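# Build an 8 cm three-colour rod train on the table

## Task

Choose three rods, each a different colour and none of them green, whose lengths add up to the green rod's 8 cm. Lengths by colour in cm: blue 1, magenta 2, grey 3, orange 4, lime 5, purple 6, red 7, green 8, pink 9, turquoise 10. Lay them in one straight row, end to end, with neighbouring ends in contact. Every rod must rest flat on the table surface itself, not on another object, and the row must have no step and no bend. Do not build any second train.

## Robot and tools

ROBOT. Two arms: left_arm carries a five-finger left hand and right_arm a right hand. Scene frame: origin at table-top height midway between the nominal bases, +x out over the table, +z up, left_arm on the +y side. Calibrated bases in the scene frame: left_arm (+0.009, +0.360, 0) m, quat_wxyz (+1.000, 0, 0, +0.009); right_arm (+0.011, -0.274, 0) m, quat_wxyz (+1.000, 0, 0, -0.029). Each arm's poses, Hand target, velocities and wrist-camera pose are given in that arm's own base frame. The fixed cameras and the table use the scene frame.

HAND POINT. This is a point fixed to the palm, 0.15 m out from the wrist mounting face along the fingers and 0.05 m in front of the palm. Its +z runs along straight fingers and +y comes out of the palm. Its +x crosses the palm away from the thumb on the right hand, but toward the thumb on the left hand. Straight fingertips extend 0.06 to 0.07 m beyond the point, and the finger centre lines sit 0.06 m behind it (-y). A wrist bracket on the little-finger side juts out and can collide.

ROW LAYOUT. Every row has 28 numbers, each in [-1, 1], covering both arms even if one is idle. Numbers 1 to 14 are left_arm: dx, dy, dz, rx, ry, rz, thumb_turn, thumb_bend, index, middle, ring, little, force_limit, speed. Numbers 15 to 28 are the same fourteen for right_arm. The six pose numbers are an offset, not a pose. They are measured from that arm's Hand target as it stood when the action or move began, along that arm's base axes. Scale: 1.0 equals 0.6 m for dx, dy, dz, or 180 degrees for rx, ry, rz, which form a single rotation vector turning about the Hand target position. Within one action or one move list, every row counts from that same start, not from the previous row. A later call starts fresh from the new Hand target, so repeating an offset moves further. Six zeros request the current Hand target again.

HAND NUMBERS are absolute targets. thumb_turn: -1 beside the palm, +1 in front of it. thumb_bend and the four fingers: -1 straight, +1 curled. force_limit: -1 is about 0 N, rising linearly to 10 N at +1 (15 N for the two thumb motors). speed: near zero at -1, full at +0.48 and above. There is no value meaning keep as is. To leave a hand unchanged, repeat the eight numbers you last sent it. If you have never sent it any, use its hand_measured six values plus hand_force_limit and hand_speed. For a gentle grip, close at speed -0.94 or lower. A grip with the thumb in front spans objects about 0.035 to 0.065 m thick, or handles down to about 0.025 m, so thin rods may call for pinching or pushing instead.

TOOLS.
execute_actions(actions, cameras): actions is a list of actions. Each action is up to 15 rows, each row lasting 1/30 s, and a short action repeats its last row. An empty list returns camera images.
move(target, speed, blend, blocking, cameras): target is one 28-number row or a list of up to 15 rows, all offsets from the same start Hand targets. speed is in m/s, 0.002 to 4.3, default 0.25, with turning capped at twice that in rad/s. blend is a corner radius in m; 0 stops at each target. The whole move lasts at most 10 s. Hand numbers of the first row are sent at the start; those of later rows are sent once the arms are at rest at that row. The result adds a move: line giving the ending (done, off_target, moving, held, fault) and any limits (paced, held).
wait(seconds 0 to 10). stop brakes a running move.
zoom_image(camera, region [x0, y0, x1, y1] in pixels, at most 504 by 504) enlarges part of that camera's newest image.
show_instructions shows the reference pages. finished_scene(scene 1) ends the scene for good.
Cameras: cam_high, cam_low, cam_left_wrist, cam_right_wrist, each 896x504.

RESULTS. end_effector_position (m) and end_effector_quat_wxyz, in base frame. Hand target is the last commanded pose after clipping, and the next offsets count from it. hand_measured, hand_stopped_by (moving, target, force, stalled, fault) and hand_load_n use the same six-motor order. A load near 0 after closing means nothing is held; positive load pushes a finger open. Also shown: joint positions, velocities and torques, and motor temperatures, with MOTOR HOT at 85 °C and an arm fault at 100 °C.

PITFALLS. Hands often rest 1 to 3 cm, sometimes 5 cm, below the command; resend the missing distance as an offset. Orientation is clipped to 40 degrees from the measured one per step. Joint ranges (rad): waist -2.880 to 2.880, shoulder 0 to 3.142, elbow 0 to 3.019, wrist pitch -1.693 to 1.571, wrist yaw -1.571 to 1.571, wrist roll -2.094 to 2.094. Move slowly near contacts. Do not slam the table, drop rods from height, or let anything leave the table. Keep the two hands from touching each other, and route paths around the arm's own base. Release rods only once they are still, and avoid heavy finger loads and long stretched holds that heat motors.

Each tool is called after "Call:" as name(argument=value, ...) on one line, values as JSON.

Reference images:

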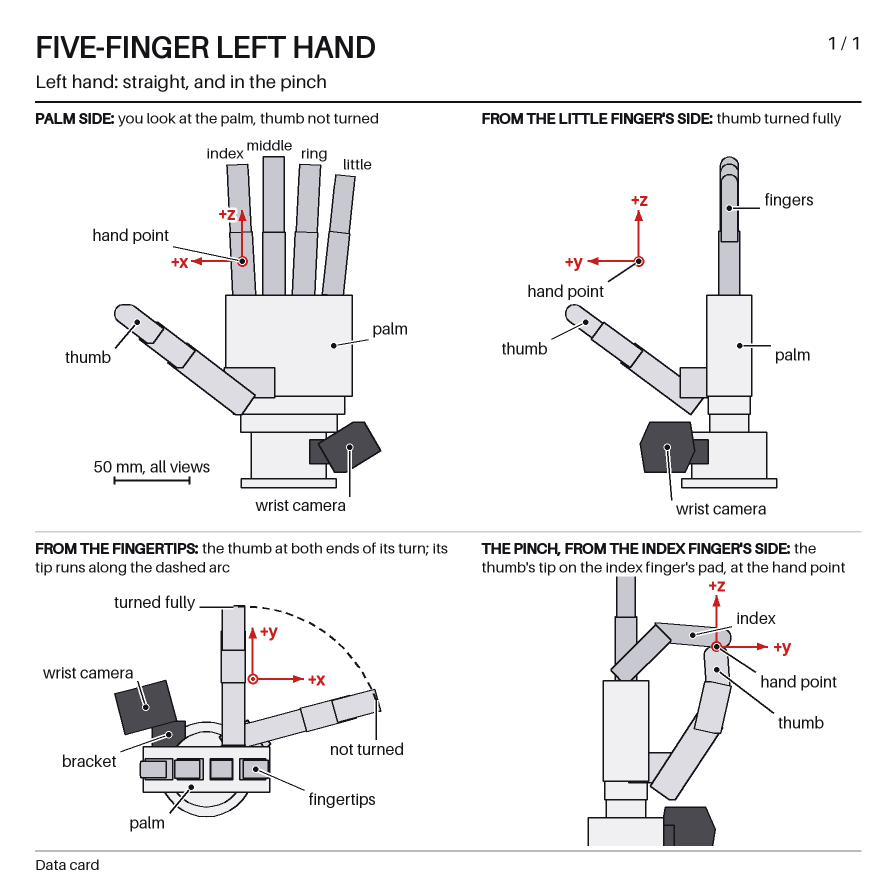

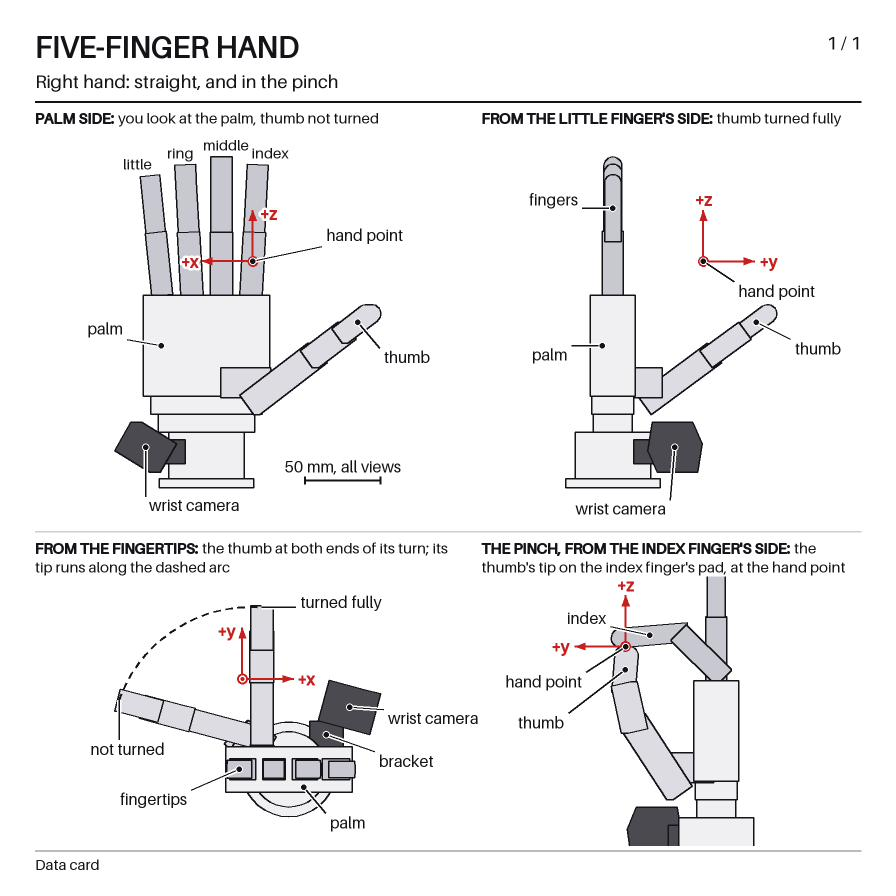

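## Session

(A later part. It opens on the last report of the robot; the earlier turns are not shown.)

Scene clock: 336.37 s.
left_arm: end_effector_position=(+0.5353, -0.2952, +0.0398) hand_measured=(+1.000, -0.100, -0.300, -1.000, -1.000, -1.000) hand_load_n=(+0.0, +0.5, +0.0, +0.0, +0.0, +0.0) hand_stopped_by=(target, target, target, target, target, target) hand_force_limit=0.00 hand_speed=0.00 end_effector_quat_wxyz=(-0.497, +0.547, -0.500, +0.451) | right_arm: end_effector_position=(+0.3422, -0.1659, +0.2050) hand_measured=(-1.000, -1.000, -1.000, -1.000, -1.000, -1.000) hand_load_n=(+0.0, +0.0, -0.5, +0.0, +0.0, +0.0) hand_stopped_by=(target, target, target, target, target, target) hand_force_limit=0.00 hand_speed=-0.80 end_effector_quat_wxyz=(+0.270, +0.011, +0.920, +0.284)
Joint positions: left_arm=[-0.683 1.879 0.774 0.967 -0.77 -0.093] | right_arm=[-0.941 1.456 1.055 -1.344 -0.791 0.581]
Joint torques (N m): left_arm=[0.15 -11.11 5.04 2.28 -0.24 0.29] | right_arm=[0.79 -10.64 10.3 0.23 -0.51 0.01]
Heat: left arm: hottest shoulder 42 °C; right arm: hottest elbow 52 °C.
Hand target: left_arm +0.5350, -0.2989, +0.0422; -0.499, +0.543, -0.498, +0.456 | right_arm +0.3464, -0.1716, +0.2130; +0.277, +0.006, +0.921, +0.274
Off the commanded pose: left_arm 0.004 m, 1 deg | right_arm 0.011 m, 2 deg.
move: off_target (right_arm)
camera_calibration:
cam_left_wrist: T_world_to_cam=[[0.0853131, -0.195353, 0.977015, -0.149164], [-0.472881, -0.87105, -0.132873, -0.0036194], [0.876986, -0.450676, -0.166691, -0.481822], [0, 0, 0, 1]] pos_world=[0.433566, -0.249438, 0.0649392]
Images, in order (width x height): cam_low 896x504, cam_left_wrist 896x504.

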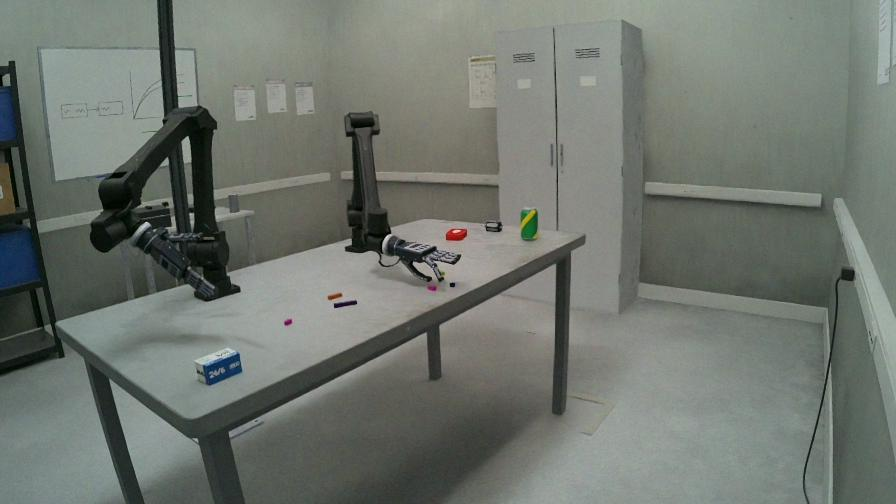

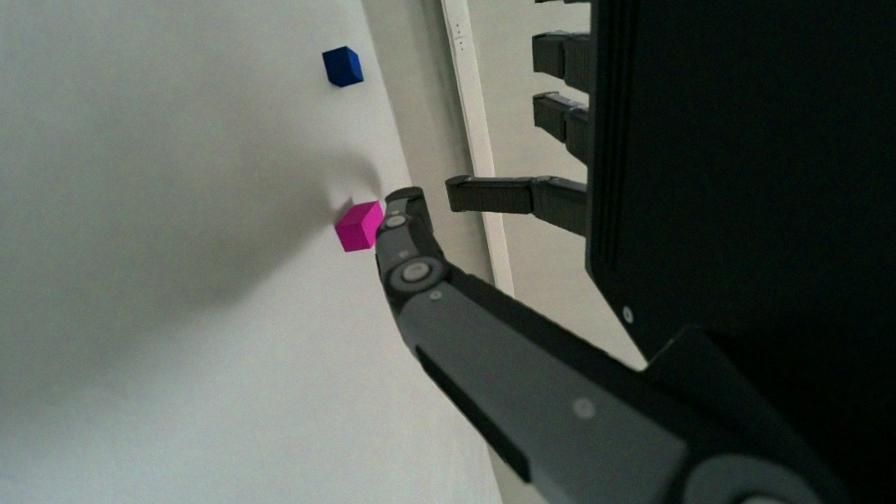

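Call:
move(target=[[-0.0183, 0.0133, -0.0067, 0, 0, 0, 1, -0.1, -0.3, -1, -1, -1, 0.0, 0.0, 0,0,0,0,0,0, -1,-1,-1,-1,-1,-1,0.0,-0.8]], speed=0.06, cameras=["cam_left_wrist", "cam_low", "cam_high"])

Call:
zoom_image(camera="cam_left_wrist", region=[270, 100, 530, 350])

Call:
zoom_image(camera="cam_low", region=[380, 200, 480, 300])

Call:
zoom_image(camera="cam_high", region=[430, 180, 530, 280])

Scene clock: 352.70 s.
left_arm: end_effector_position=(+0.5252, -0.2866, +0.0327) hand_measured=(+1.000, -0.100, -0.300, -1.000, -1.000, -1.000) hand_load_n=(+0.0, +0.0, +0.0, +0.0, +0.0, +0.0) hand_stopped_by=(target, target, target, target, target, target) hand_force_limit=0.00 hand_speed=0.00 end_effector_quat_wxyz=(-0.497, +0.547, -0.502, +0.449) | right_arm: end_effector_position=(+0.3422, -0.1659, +0.2050) hand_measured=(-1.000, -1.000, -1.000, -1.000, -1.000, -1.000) hand_load_n=(+0.0, +0.0, +0.0, +0.0, +0.0, +0.0) hand_stopped_by=(target, target, target, target, target, target) hand_force_limit=0.00 hand_speed=-0.80 end_effector_quat_wxyz=(+0.270, +0.011, +0.920, +0.284)
Joint positions: left_arm=[-0.683 1.879 0.737 0.999 -0.772 -0.093] | right_arm=[-0.941 1.456 1.055 -1.344 -0.791 0.581]
Joint torques (N m): left_arm=[0.15 -11.16 4.53 2.24 -0.23 0.25] | right_arm=[0.73 -10.52 10.29 0.23 -0.51 0.01]
Heat: left arm: hottest shoulder 40 °C; right arm: hottest elbow 52 °C.
Hand target: left_arm +0.5241, -0.2910, +0.0382; -0.499, +0.543, -0.498, +0.456 | right_arm +0.3464, -0.1716, +0.2130; +0.277, +0.006, +0.921, +0.274
Off the commanded pose: left_arm 0.007 m, 1 deg | right_arm 0.011 m, 2 deg.
move: off_target (right_arm)
camera_calibration:
cam_left_wrist: T_world_to_cam=[[0.0889598, -0.198552, 0.976045, -0.142503], [-0.471716, -0.871465, -0.134284, -0.00255667], [0.877251, -0.44847, -0.171186, -0.46964], [0, 0, 0, 1]] pos_world=[0.423463, -0.241142, 0.0583504]
Images, in order (width x height): cam_high 896x504, cam_low 896x504, cam_left_wrist 896x504.

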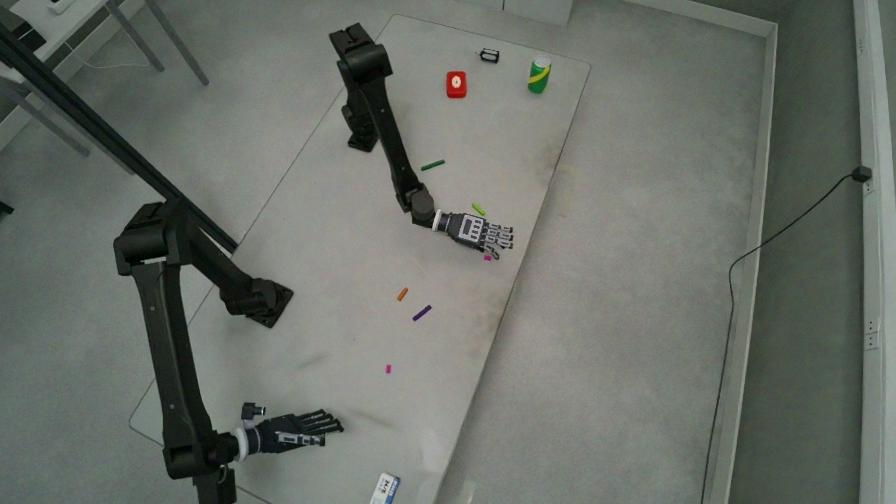

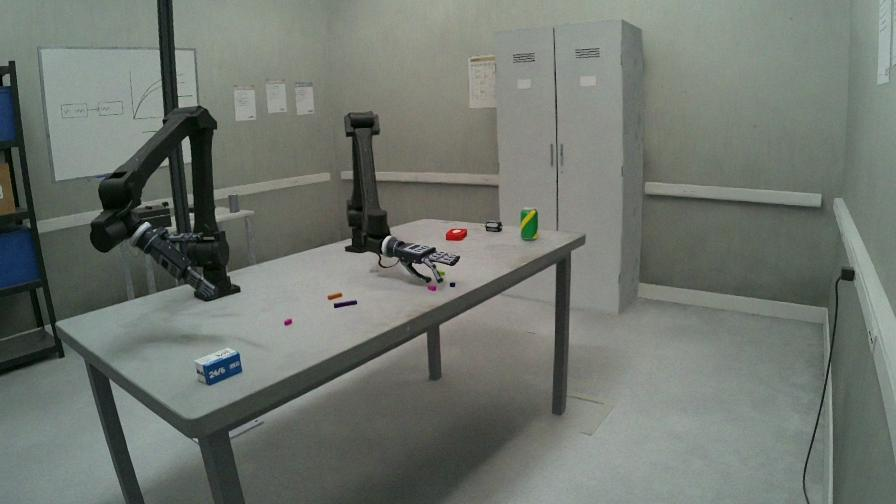

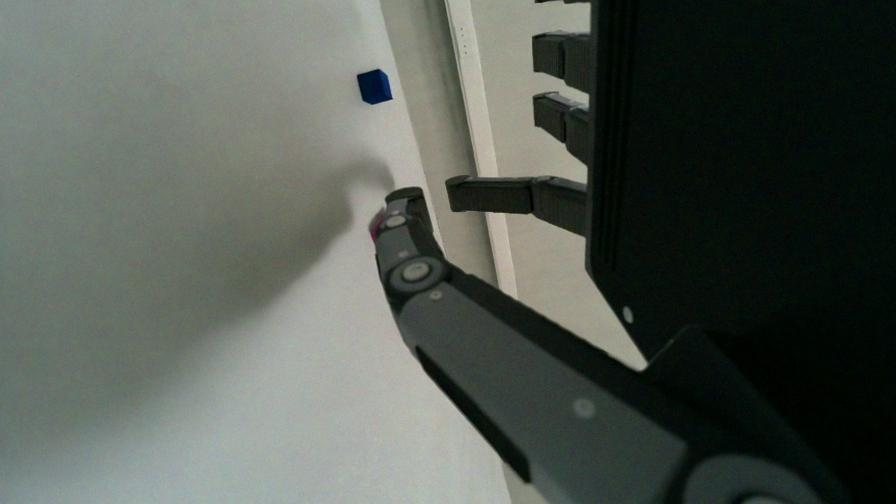

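Scaled by 1.938 from the camera's 896x504 image, which has a finer 1280x720 frame.

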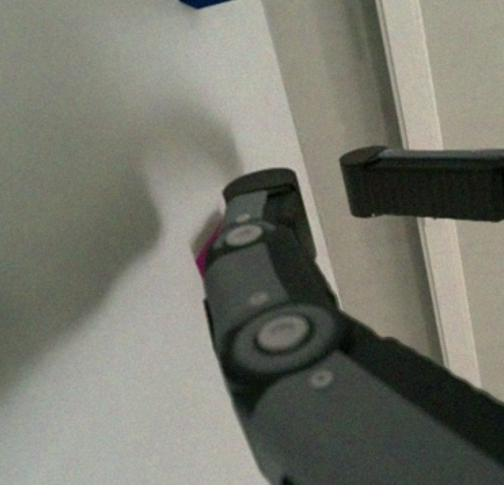

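Scaled by 5.040 from the camera's 896x504 image, which has a finer 1280x720 frame.

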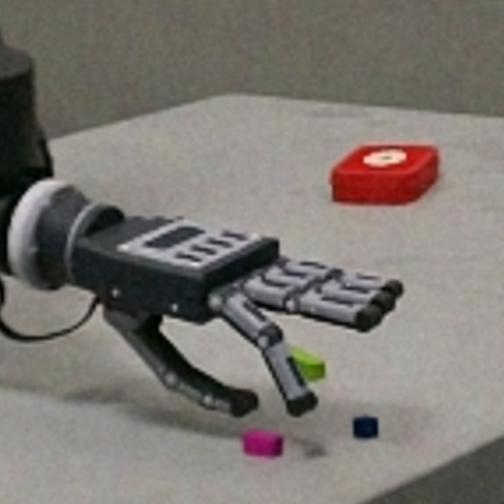

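Scaled by 5.040 from the camera's 896x504 image, which has a finer 1280x720 frame.

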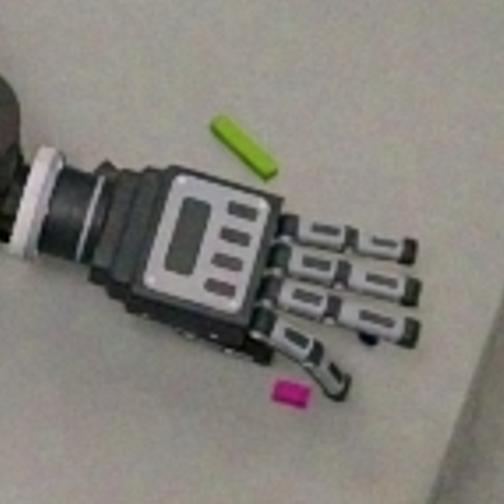

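Call:
move(target=[[-0.0067, -0.0092, 0.0, 0, 0, 0, 1, -0.1, -0.3, -1, -1, -1, 0.0, 0.0, 0,0,0,0,0,0, -1,-1,-1,-1,-1,-1,0.0,-0.8]], speed=0.06, cameras=["cam_left_wrist", "cam_low", "cam_high"])

Call:
zoom_image(camera="cam_left_wrist", region=[270, 100, 530, 350])

Call:
zoom_image(camera="cam_low", region=[380, 200, 480, 300])

Call:
zoom_image(camera="cam_high", region=[430, 180, 530, 280])

Scene clock: 369.77 s.
left_arm: end_effector_position=(+0.5206, -0.2925, +0.0329) hand_measured=(+1.000, -0.100, -0.300, -1.000, -1.000, -1.000) hand_load_n=(+0.0, +0.0, +0.0, +0.0, +0.0, +0.0) hand_stopped_by=(target, target, target, target, target, target) hand_force_limit=0.00 hand_speed=0.00 end_effector_quat_wxyz=(-0.498, +0.546, -0.502, +0.449) | right_arm: end_effector_position=(+0.3422, -0.1659, +0.2050) hand_measured=(-1.000, -1.000, -1.000, -1.000, -1.000, -1.000) hand_load_n=(+0.0, +0.0, +0.0, +0.0, +0.0, +0.0) hand_stopped_by=(target, target, target, target, target, target) hand_force_limit=0.00 hand_speed=-0.80 end_effector_quat_wxyz=(+0.270, +0.011, +0.920, +0.284)
Joint positions: left_arm=[-0.7 1.879 0.737 0.999 -0.788 -0.093] | right_arm=[-0.941 1.456 1.055 -1.344 -0.791 0.581]
Joint torques (N m): left_arm=[0.32 -11.22 4.64 2.18 -0.26 0.22] | right_arm=[0.73 -10.58 10.29 0.23 -0.5 0.01]
Motor temperatures (°C): left_arm=[33 40 38 27 27 27] | right_arm=[30 36 52 31 31 28]
Heat: left arm: hottest shoulder 40 °C; right arm: hottest elbow 52 °C.
Hand target: left_arm +0.5200, -0.2964, +0.0382; -0.499, +0.543, -0.498, +0.456 | right_arm +0.3464, -0.1716, +0.2130; +0.277, +0.006, +0.921, +0.274
Off the commanded pose: left_arm 0.007 m, 1 deg | right_arm 0.011 m, 2 deg.
move: off_target (right_arm)
camera_calibration:
cam_left_wrist: T_world_to_cam=[[0.0873238, -0.200357, 0.975824, -0.143187], [-0.47302, -0.870431, -0.136388, -0.00882555], [0.876714, -0.449674, -0.170782, -0.468268], [0, 0, 0, 1]] pos_world=[0.418865, -0.246938, 0.0585501]
Images, in order (width x height): cam_high 896x504, cam_low 896x504, cam_left_wrist 896x504.

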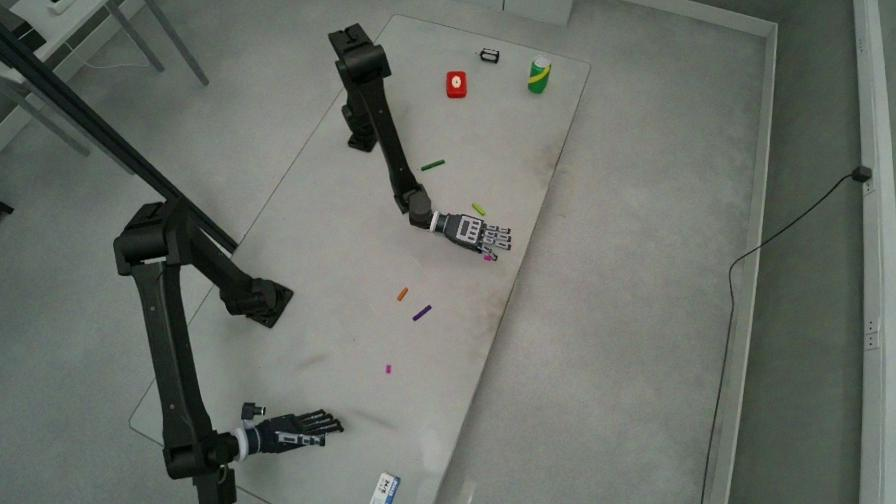

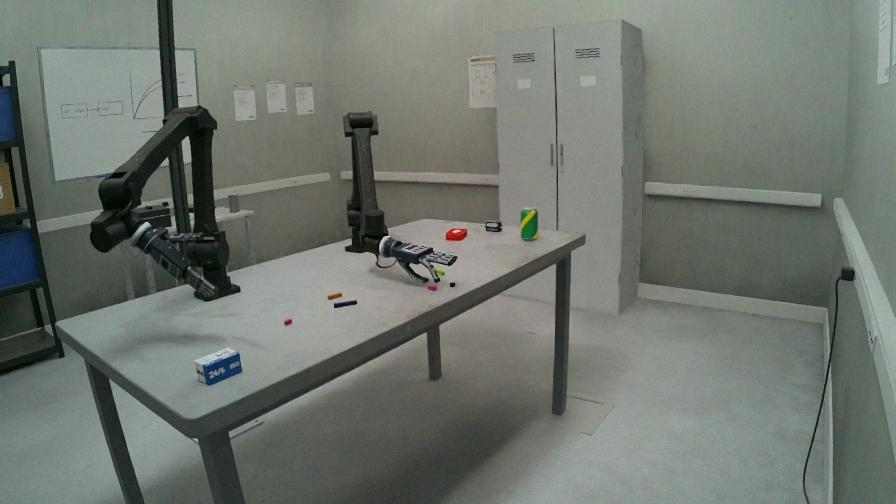

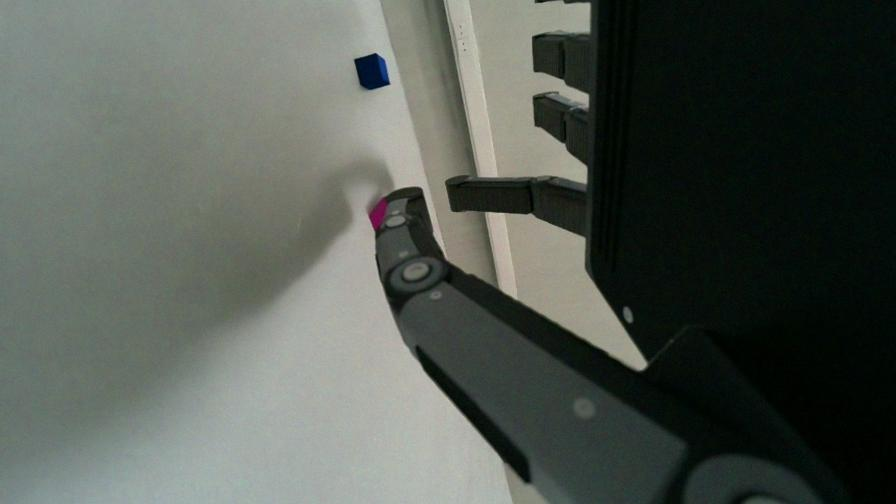

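Scaled by 1.938 from the camera's 896x504 image, which has a finer 1280x720 frame.

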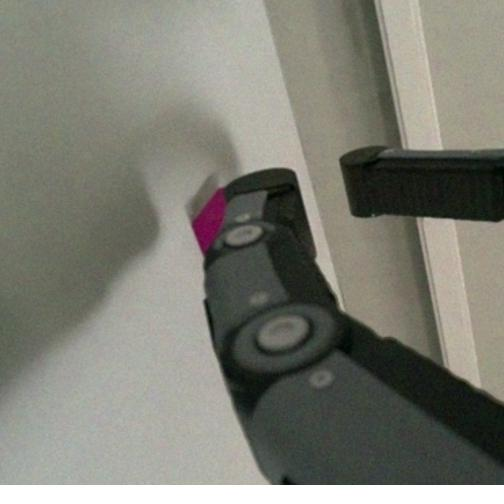

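Scaled by 5.040 from the camera's 896x504 image, which has a finer 1280x720 frame.

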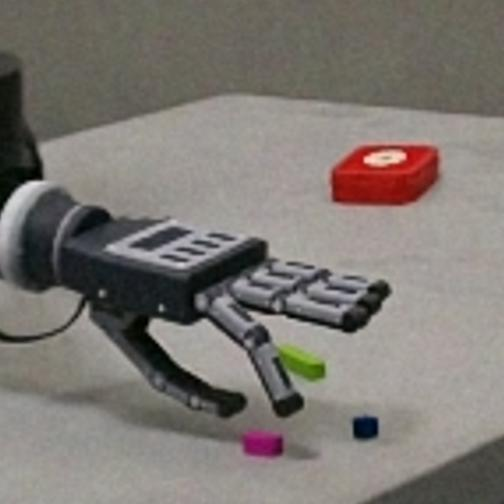

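Scaled by 5.040 from the camera's 896x504 image, which has a finer 1280x720 frame.

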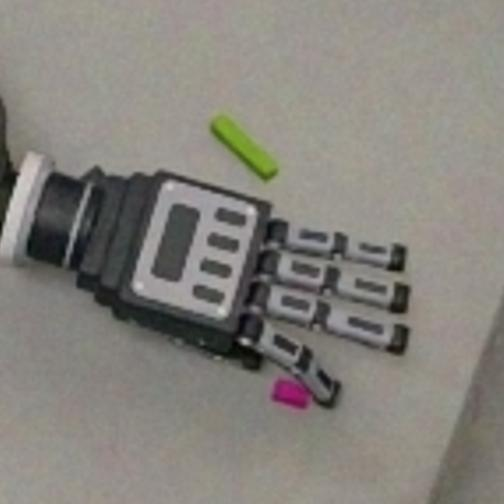

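Call:
move(target=[[0.0, 0.0, -0.0142, 0, 0, 0, 1, -0.1, -0.3, -1, -1, -1, 0.0, 0.0, 0,0,0,0,0,0, -1,-1,-1,-1,-1,-1,0.0,-0.8]], speed=0.05, cameras=["cam_left_wrist", "cam_low"])

Call:
zoom_image(camera="cam_left_wrist", region=[270, 100, 530, 350])

Call:
zoom_image(camera="cam_low", region=[380, 200, 480, 300])

Scene clock: 377.20 s.
left_arm: end_effector_position=(+0.5213, -0.2931, +0.0320) hand_measured=(+1.000, -0.100, -0.300, -1.000, -1.000, -1.000) hand_load_n=(+0.0, +0.0, +0.0, +0.0, +0.0, +0.0) hand_stopped_by=(target, target, target, target, target, target) hand_force_limit=0.00 hand_speed=0.00 end_effector_quat_wxyz=(-0.498, +0.546, -0.498, +0.453) | right_arm: end_effector_position=(+0.3422, -0.1659, +0.2050) hand_measured=(-1.000, -1.000, -1.000, -1.000, -1.000, -1.000) hand_load_n=(+0.0, +0.0, +0.0, +0.0, +0.0, +0.0) hand_stopped_by=(target, target, target, target, target, target) hand_force_limit=0.00 hand_speed=-0.80 end_effector_quat_wxyz=(+0.270, +0.011, +0.920, +0.284)
Joint positions: left_arm=[-0.7 1.889 0.737 1.02 -0.788 -0.093] | right_arm=[-0.941 1.456 1.055 -1.344 -0.791 0.581]
Joint torques (N m): left_arm=[0.32 -9.64 4.66 2.21 -0.22 0.23] | right_arm=[0.67 -10.7 10.29 0.23 -0.5 0.02]
Heat: left arm: hottest shoulder 40 °C; right arm: hottest elbow 52 °C.
Hand target: left_arm +0.5200, -0.2964, +0.0297; -0.499, +0.543, -0.498, +0.456 | right_arm +0.3464, -0.1716, +0.2130; +0.277, +0.006, +0.921, +0.274
Off the commanded pose: left_arm 0.004 m, 0 deg | right_arm 0.011 m, 2 deg.
move: off_target (right_arm)
camera_calibration:
cam_left_wrist: T_world_to_cam=[[0.078997, -0.193366, 0.977941, -0.136037], [-0.471865, -0.8714, -0.134183, -0.0100894], [0.878125, -0.450856, -0.160081, -0.470754], [0, 0, 0, 1]] pos_world=[0.419366, -0.247339, 0.0563239]
Images, in order (width x height): cam_low 896x504, cam_left_wrist 896x504.

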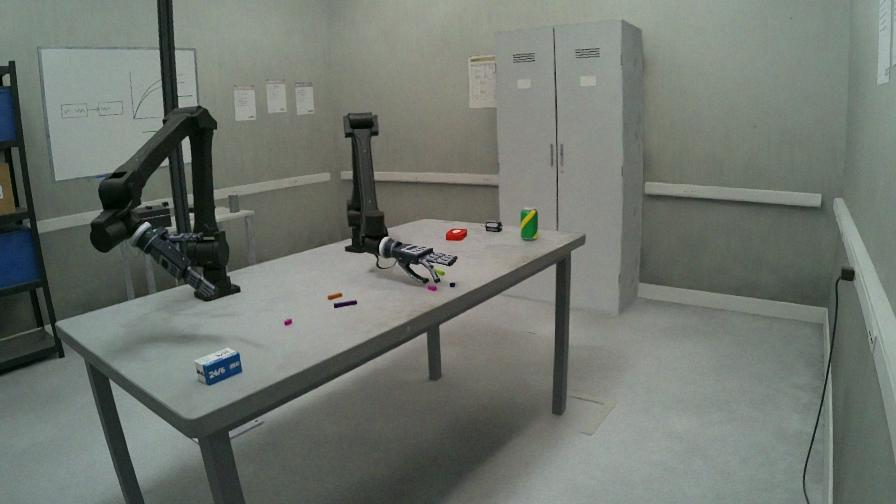

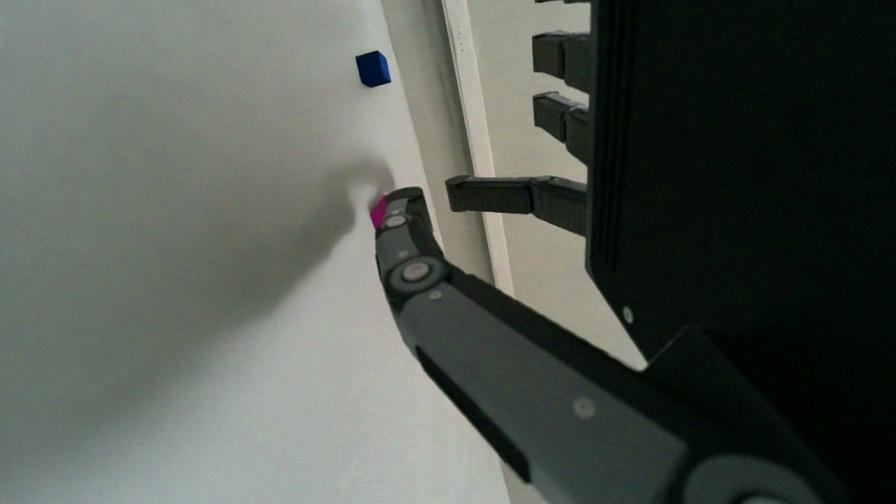

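Scaled by 1.938 from the camera's 896x504 image, which has a finer 1280x720 frame.

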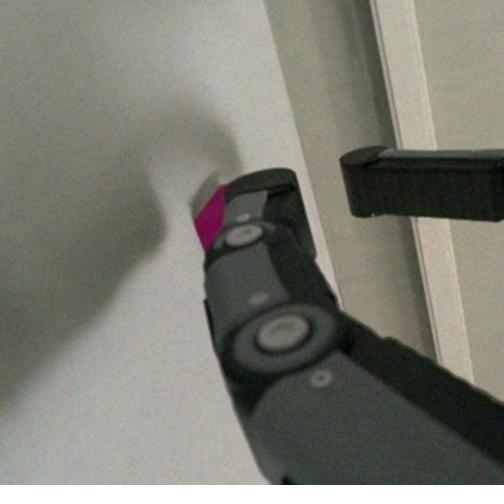

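Scaled by 5.040 from the camera's 896x504 image, which has a finer 1280x720 frame.

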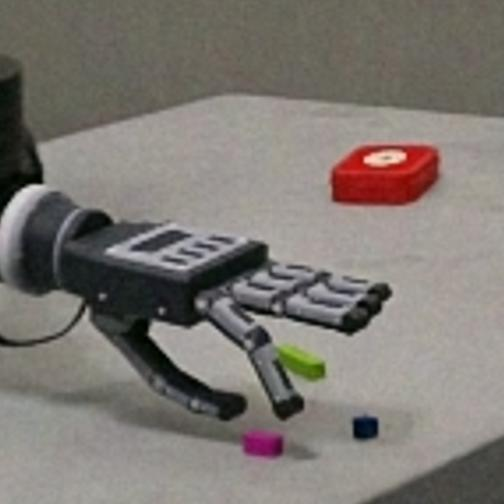

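Call:
move(target=[[0.0, 0.0, -0.01, 0, 0, 0, 1, -0.1, -0.3, -1, -1, -1, 0.0, 0.0, 0,0,0,0,0,0, -1,-1,-1,-1,-1,-1,0.0,-0.8]], speed=0.05, cameras=["cam_left_wrist", "cam_low"])

Call:
zoom_image(camera="cam_left_wrist", region=[270, 100, 530, 350])

Call:
zoom_image(camera="cam_low", region=[380, 200, 480, 300])

Scene clock: 380.70 s.
left_arm: end_effector_position=(+0.5210, -0.2928, +0.0255) hand_measured=(+1.000, -0.100, -0.300, -1.000, -1.000, -1.000) hand_load_n=(+0.0, +0.0, +0.0, +0.0, +0.0, +0.0) hand_stopped_by=(target, target, target, target, target, target) hand_force_limit=0.00 hand_speed=0.00 end_effector_quat_wxyz=(-0.498, +0.546, -0.499, +0.453) | right_arm: end_effector_position=(+0.3422, -0.1659, +0.2050) hand_measured=(-1.000, -1.000, -1.000, -1.000, -1.000, -1.000) hand_load_n=(+0.0, +0.0, +0.0, +0.0, +0.0, +0.0) hand_stopped_by=(target, target, target, target, target, target) hand_force_limit=0.00 hand_speed=-0.80 end_effector_quat_wxyz=(+0.270, +0.011, +0.920, +0.284)
Joint positions: left_arm=[-0.7 1.908 0.737 1.037 -0.788 -0.093] | right_arm=[-0.941 1.456 1.055 -1.344 -0.791 0.581]
Joint torques (N m): left_arm=[0.09 -10.29 4.55 2.24 -0.24 0.23] | right_arm=[0.79 -10.58 10.29 0.2 -0.5 0]
Heat: left arm: hottest shoulder 40 °C; right arm: hottest elbow 52 °C.
Hand target: left_arm +0.5200, -0.2964, +0.0235; -0.499, +0.543, -0.498, +0.456 | right_arm +0.3464, -0.1716, +0.2130; +0.277, +0.006, +0.921, +0.274
Off the commanded pose: left_arm 0.004 m, 0 deg | right_arm 0.011 m, 2 deg.
move: off_target (right_arm)
camera_calibration:
cam_left_wrist: T_world_to_cam=[[0.0798136, -0.194142, 0.977721, -0.130339], [-0.471987, -0.871288, -0.134479, -0.0108078], [0.877985, -0.450739, -0.161173, -0.471266], [0, 0, 0, 1]] pos_world=[0.419066, -0.247139, 0.0500266]
Images, in order (width x height): cam_low 896x504, cam_left_wrist 896x504.

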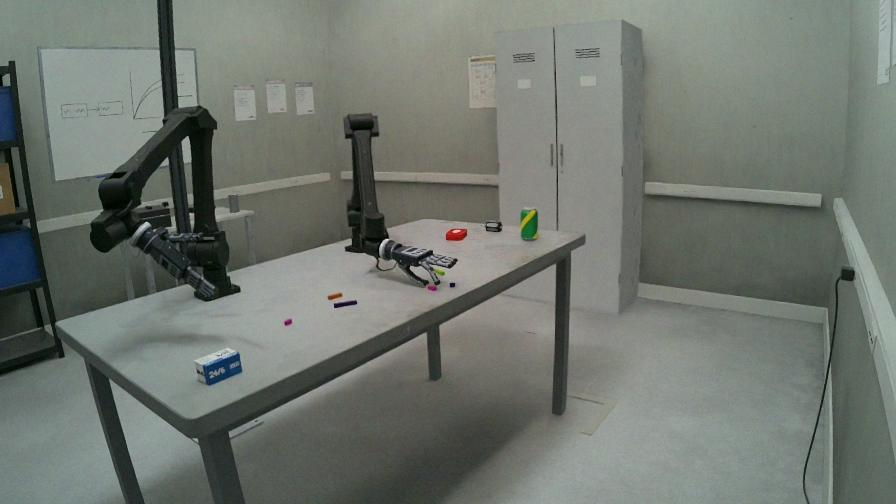

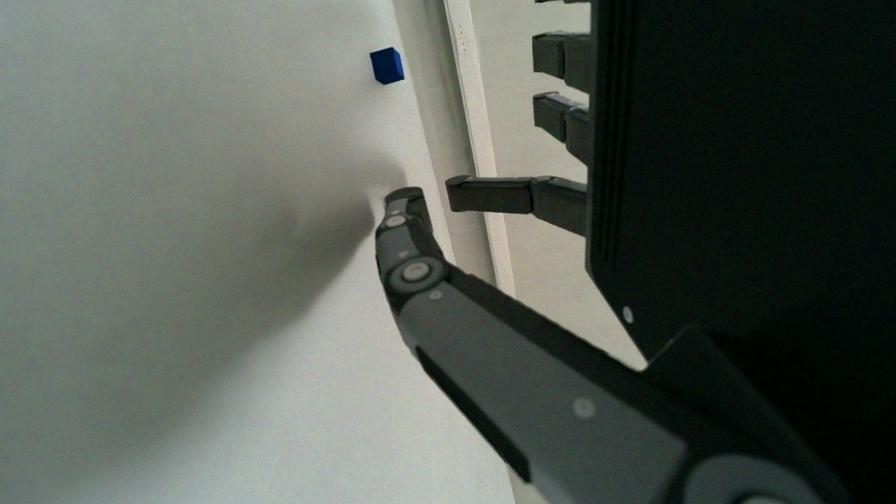

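Scaled by 1.938 from the camera's 896x504 image, which has a finer 1280x720 frame.

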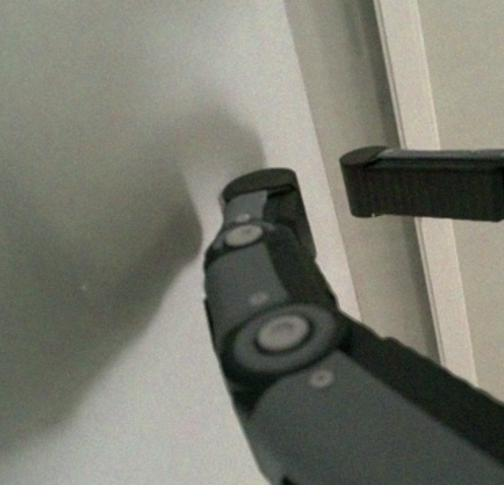

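Scaled by 5.040 from the camera's 896x504 image, which has a finer 1280x720 frame.

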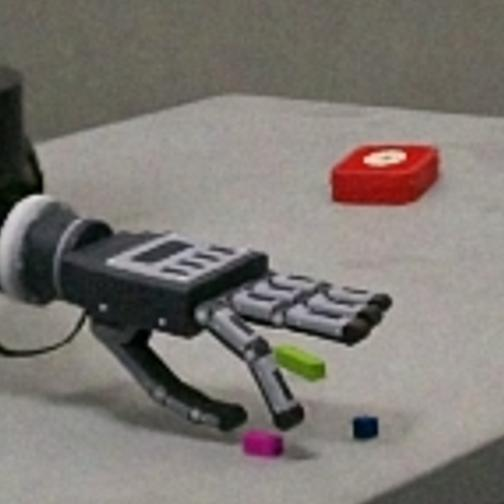

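Call:
move(target=[[0.0, 0.0, -0.0055, 0, 0, 0, 1, -0.1, -0.3, -1, -1, -1, 0.0, 0.0, 0,0,0,0,0,0, -1,-1,-1,-1,-1,-1,0.0,-0.8]], speed=0.05, cameras=["cam_left_wrist", "cam_low"])

Call:
zoom_image(camera="cam_low", region=[390, 230, 470, 300])

Scene clock: 385.23 s.
left_arm: end_effector_position=(+0.5209, -0.2927, +0.0225) hand_measured=(+1.000, -0.100, -0.300, -1.000, -1.000, -1.000) hand_load_n=(+0.0, +0.0, +0.0, +0.0, +0.0, +0.0) hand_stopped_by=(target, target, target, target, target, target) hand_force_limit=0.00 hand_speed=0.00 end_effector_quat_wxyz=(-0.498, +0.546, -0.499, +0.453) | right_arm: end_effector_position=(+0.3422, -0.1659, +0.2050) hand_measured=(-1.000, -1.000, -1.000, -1.000, -1.000, -1.000) hand_load_n=(+0.0, +0.0, +0.0, +0.5, +0.0, +0.0) hand_stopped_by=(target, target, target, target, target, target) hand_force_limit=0.00 hand_speed=-0.80 end_effector_quat_wxyz=(+0.270, +0.011, +0.920, +0.284)
Joint positions: left_arm=[-0.7 1.917 0.737 1.047 -0.788 -0.093] | right_arm=[-0.941 1.456 1.055 -1.344 -0.791 0.581]
Joint torques (N m): left_arm=[0.26 -10.05 4.57 2.02 -0.22 0.24] | right_arm=[0.67 -10.52 10.29 0.2 -0.5 0]
Heat: left arm: hottest shoulder 40 °C; right arm: hottest elbow 52 °C.
Hand target: left_arm +0.5200, -0.2964, +0.0204; -0.499, +0.543, -0.498, +0.456 | right_arm +0.3464, -0.1716, +0.2130; +0.277, +0.006, +0.921, +0.274
Off the commanded pose: left_arm 0.004 m, 0 deg | right_arm 0.011 m, 2 deg.
move: off_target (right_arm)
camera_calibration:
cam_left_wrist: T_world_to_cam=[[0.0796119, -0.193908, 0.977784, -0.127141], [-0.471942, -0.87133, -0.134371, -0.0112193], [0.878028, -0.45076, -0.160882, -0.471669], [0, 0, 0, 1]] pos_world=[0.418966, -0.247039, 0.0469258]
Images, in order (width x height): cam_low 896x504, cam_left_wrist 896x504.

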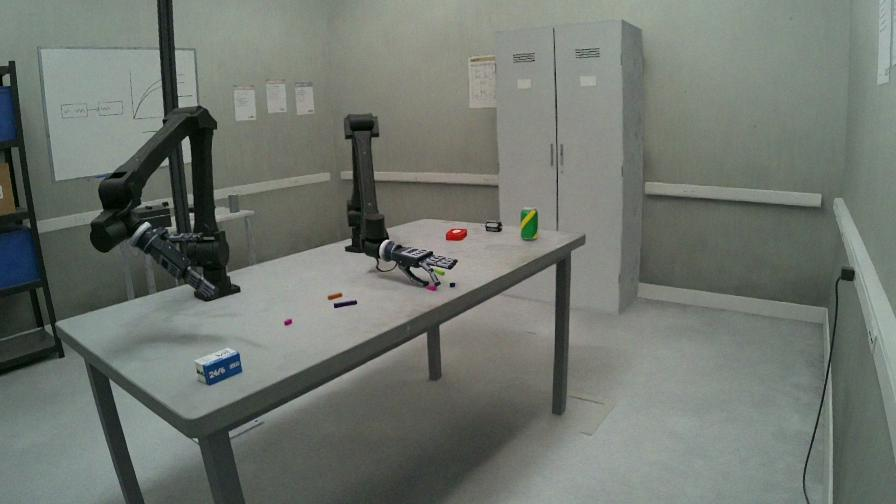

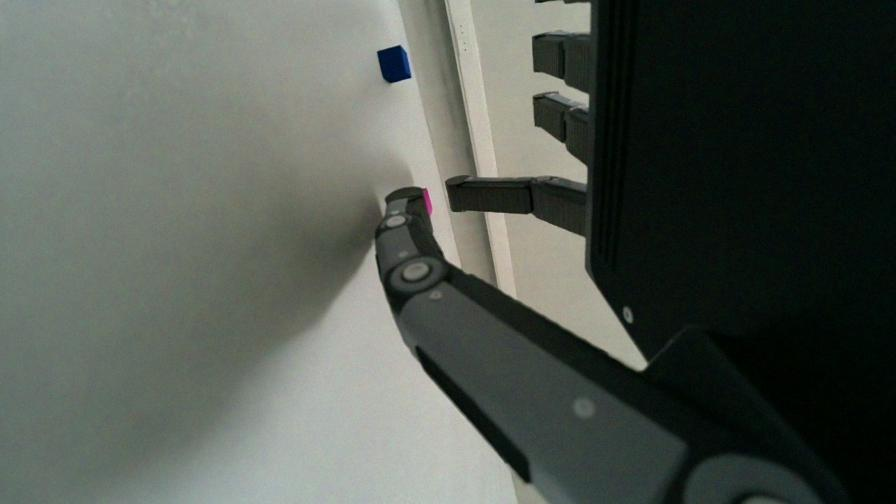

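Scaled by 6.300 from the camera's 896x504 image, which has a finer 1280x720 frame.

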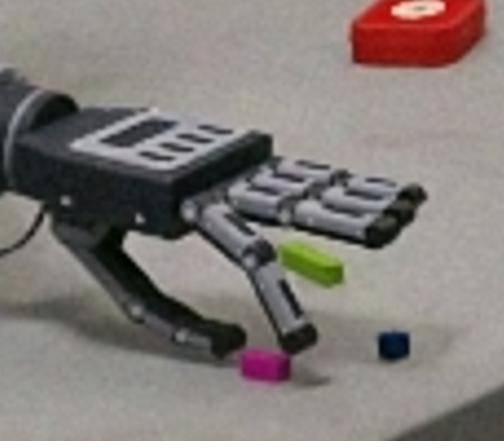

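Call:
zoom_image(camera="cam_left_wrist", region=[360, 150, 500, 270])

Scaled by 3.600 from the camera's 896x504 image, which has a finer 1280x720 frame.

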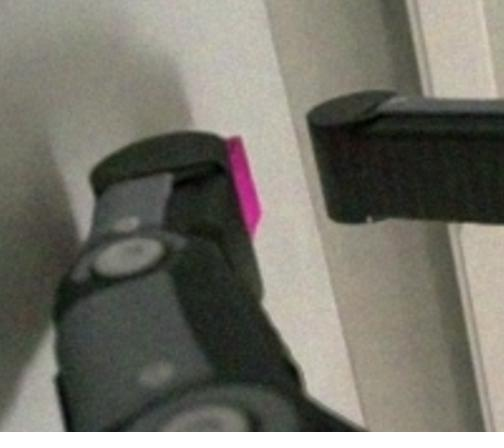

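Call:
move(target=[[0.0, 0.0, 0.0, 0, 0, 0, 1, -0.1, 0.15, -1, -1, -1, -0.5, -0.92, 0,0,0,0,0,0, -1,-1,-1,-1,-1,-1,0.0,-0.8]], speed=0.05, cameras=["cam_left_wrist", "cam_low"])

Call:
zoom_image(camera="cam_left_wrist", region=[360, 150, 500, 270])

Call:
zoom_image(camera="cam_low", region=[390, 230, 470, 300])

Scene clock: 393.27 s.
left_arm: end_effector_position=(+0.5219, -0.2933, +0.0258) hand_measured=(+1.000, -0.100, +0.042, -1.000, -1.000, -1.000) hand_load_n=(-0.5, -0.5, +2.5, +0.0, +0.0, +0.0) hand_stopped_by=(target, target, force, target, target, target) hand_force_limit=-0.50 hand_speed=-0.92 end_effector_quat_wxyz=(-0.498, +0.546, -0.493, +0.458) | right_arm: end_effector_position=(+0.3422, -0.1659, +0.2050) hand_measured=(-1.000, -1.000, -1.000, -1.000, -1.000, -1.000) hand_load_n=(+0.0, +0.0, +0.0, +0.0, +0.0, +0.5) hand_stopped_by=(target, target, target, target, target, target) hand_force_limit=0.00 hand_speed=-0.80 end_effector_quat_wxyz=(+0.270, +0.011, +0.920, +0.284)
Joint positions: left_arm=[-0.7 1.917 0.737 1.061 -0.789 -0.093] | right_arm=[-0.941 1.456 1.055 -1.344 -0.791 0.581]
Joint torques (N m): left_arm=[0.38 -10.17 4.55 1.8 -0.17 0.23] | right_arm=[0.79 -10.58 10.29 0.23 -0.5 0.01]
Heat: left arm: hottest shoulder 40 °C; right arm: hottest elbow 52 °C.
Hand target: left_arm +0.5200, -0.2964, +0.0203; -0.499, +0.543, -0.498, +0.456 | right_arm +0.3464, -0.1716, +0.2130; +0.277, +0.006, +0.921, +0.274
Off the commanded pose: left_arm 0.007 m, 1 deg | right_arm 0.011 m, 2 deg.
move: off_target (right_arm)
camera_calibration:
cam_left_wrist: T_world_to_cam=[[0.068852, -0.184765, 0.980368, -0.122349], [-0.469428, -0.873111, -0.131583, -0.0126345], [0.880282, -0.451153, -0.14685, -0.473908], [0, 0, 0, 1]] pos_world=[0.419665, -0.247442, 0.0486916]
Images, in order (width x height): cam_low 896x504, cam_left_wrist 896x504.

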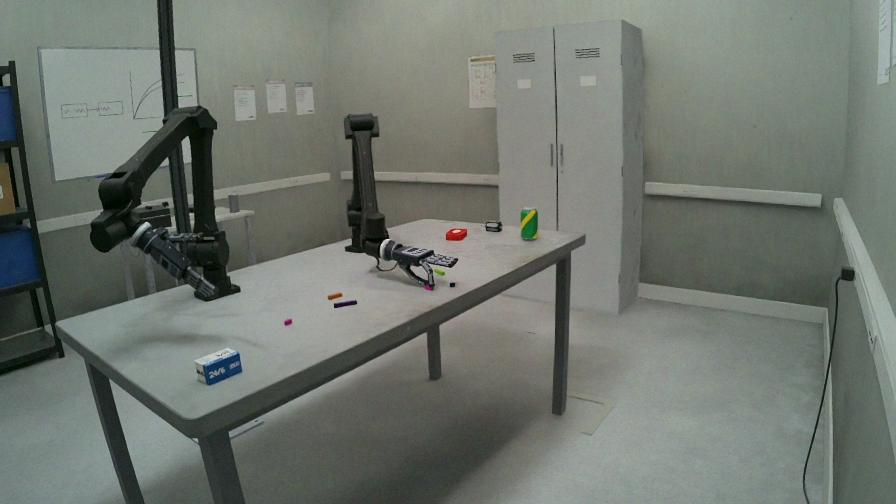

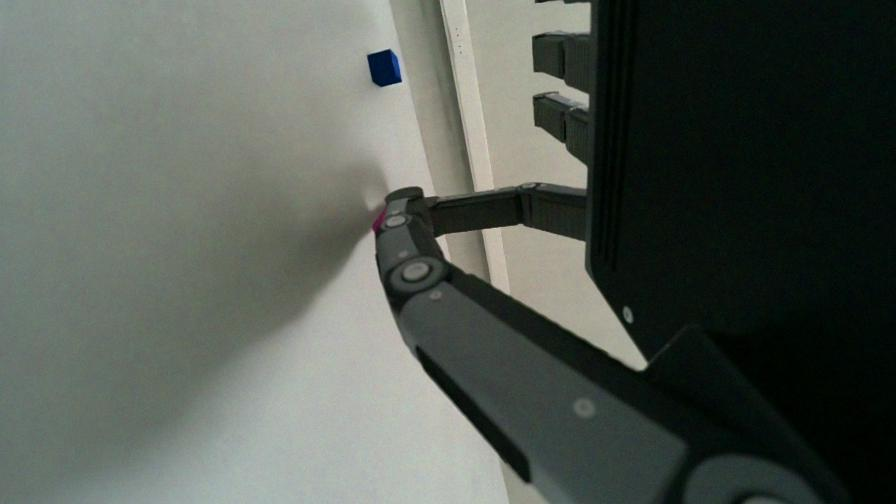

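Scaled by 3.600 from the camera's 896x504 image, which has a finer 1280x720 frame.

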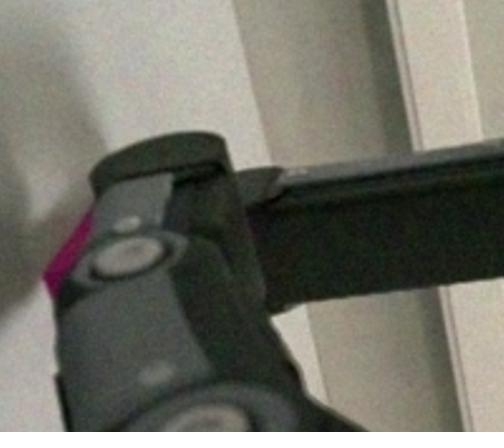

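Scaled by 6.300 from the camera's 896x504 image, which has a finer 1280x720 frame.

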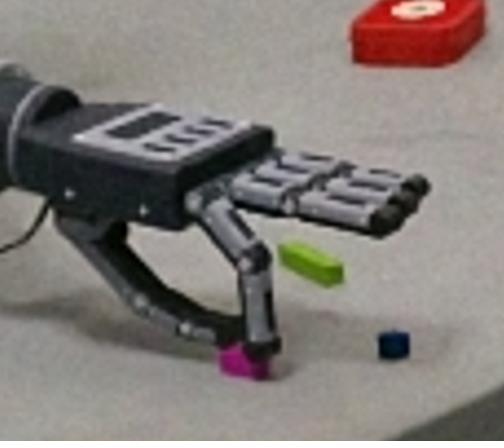

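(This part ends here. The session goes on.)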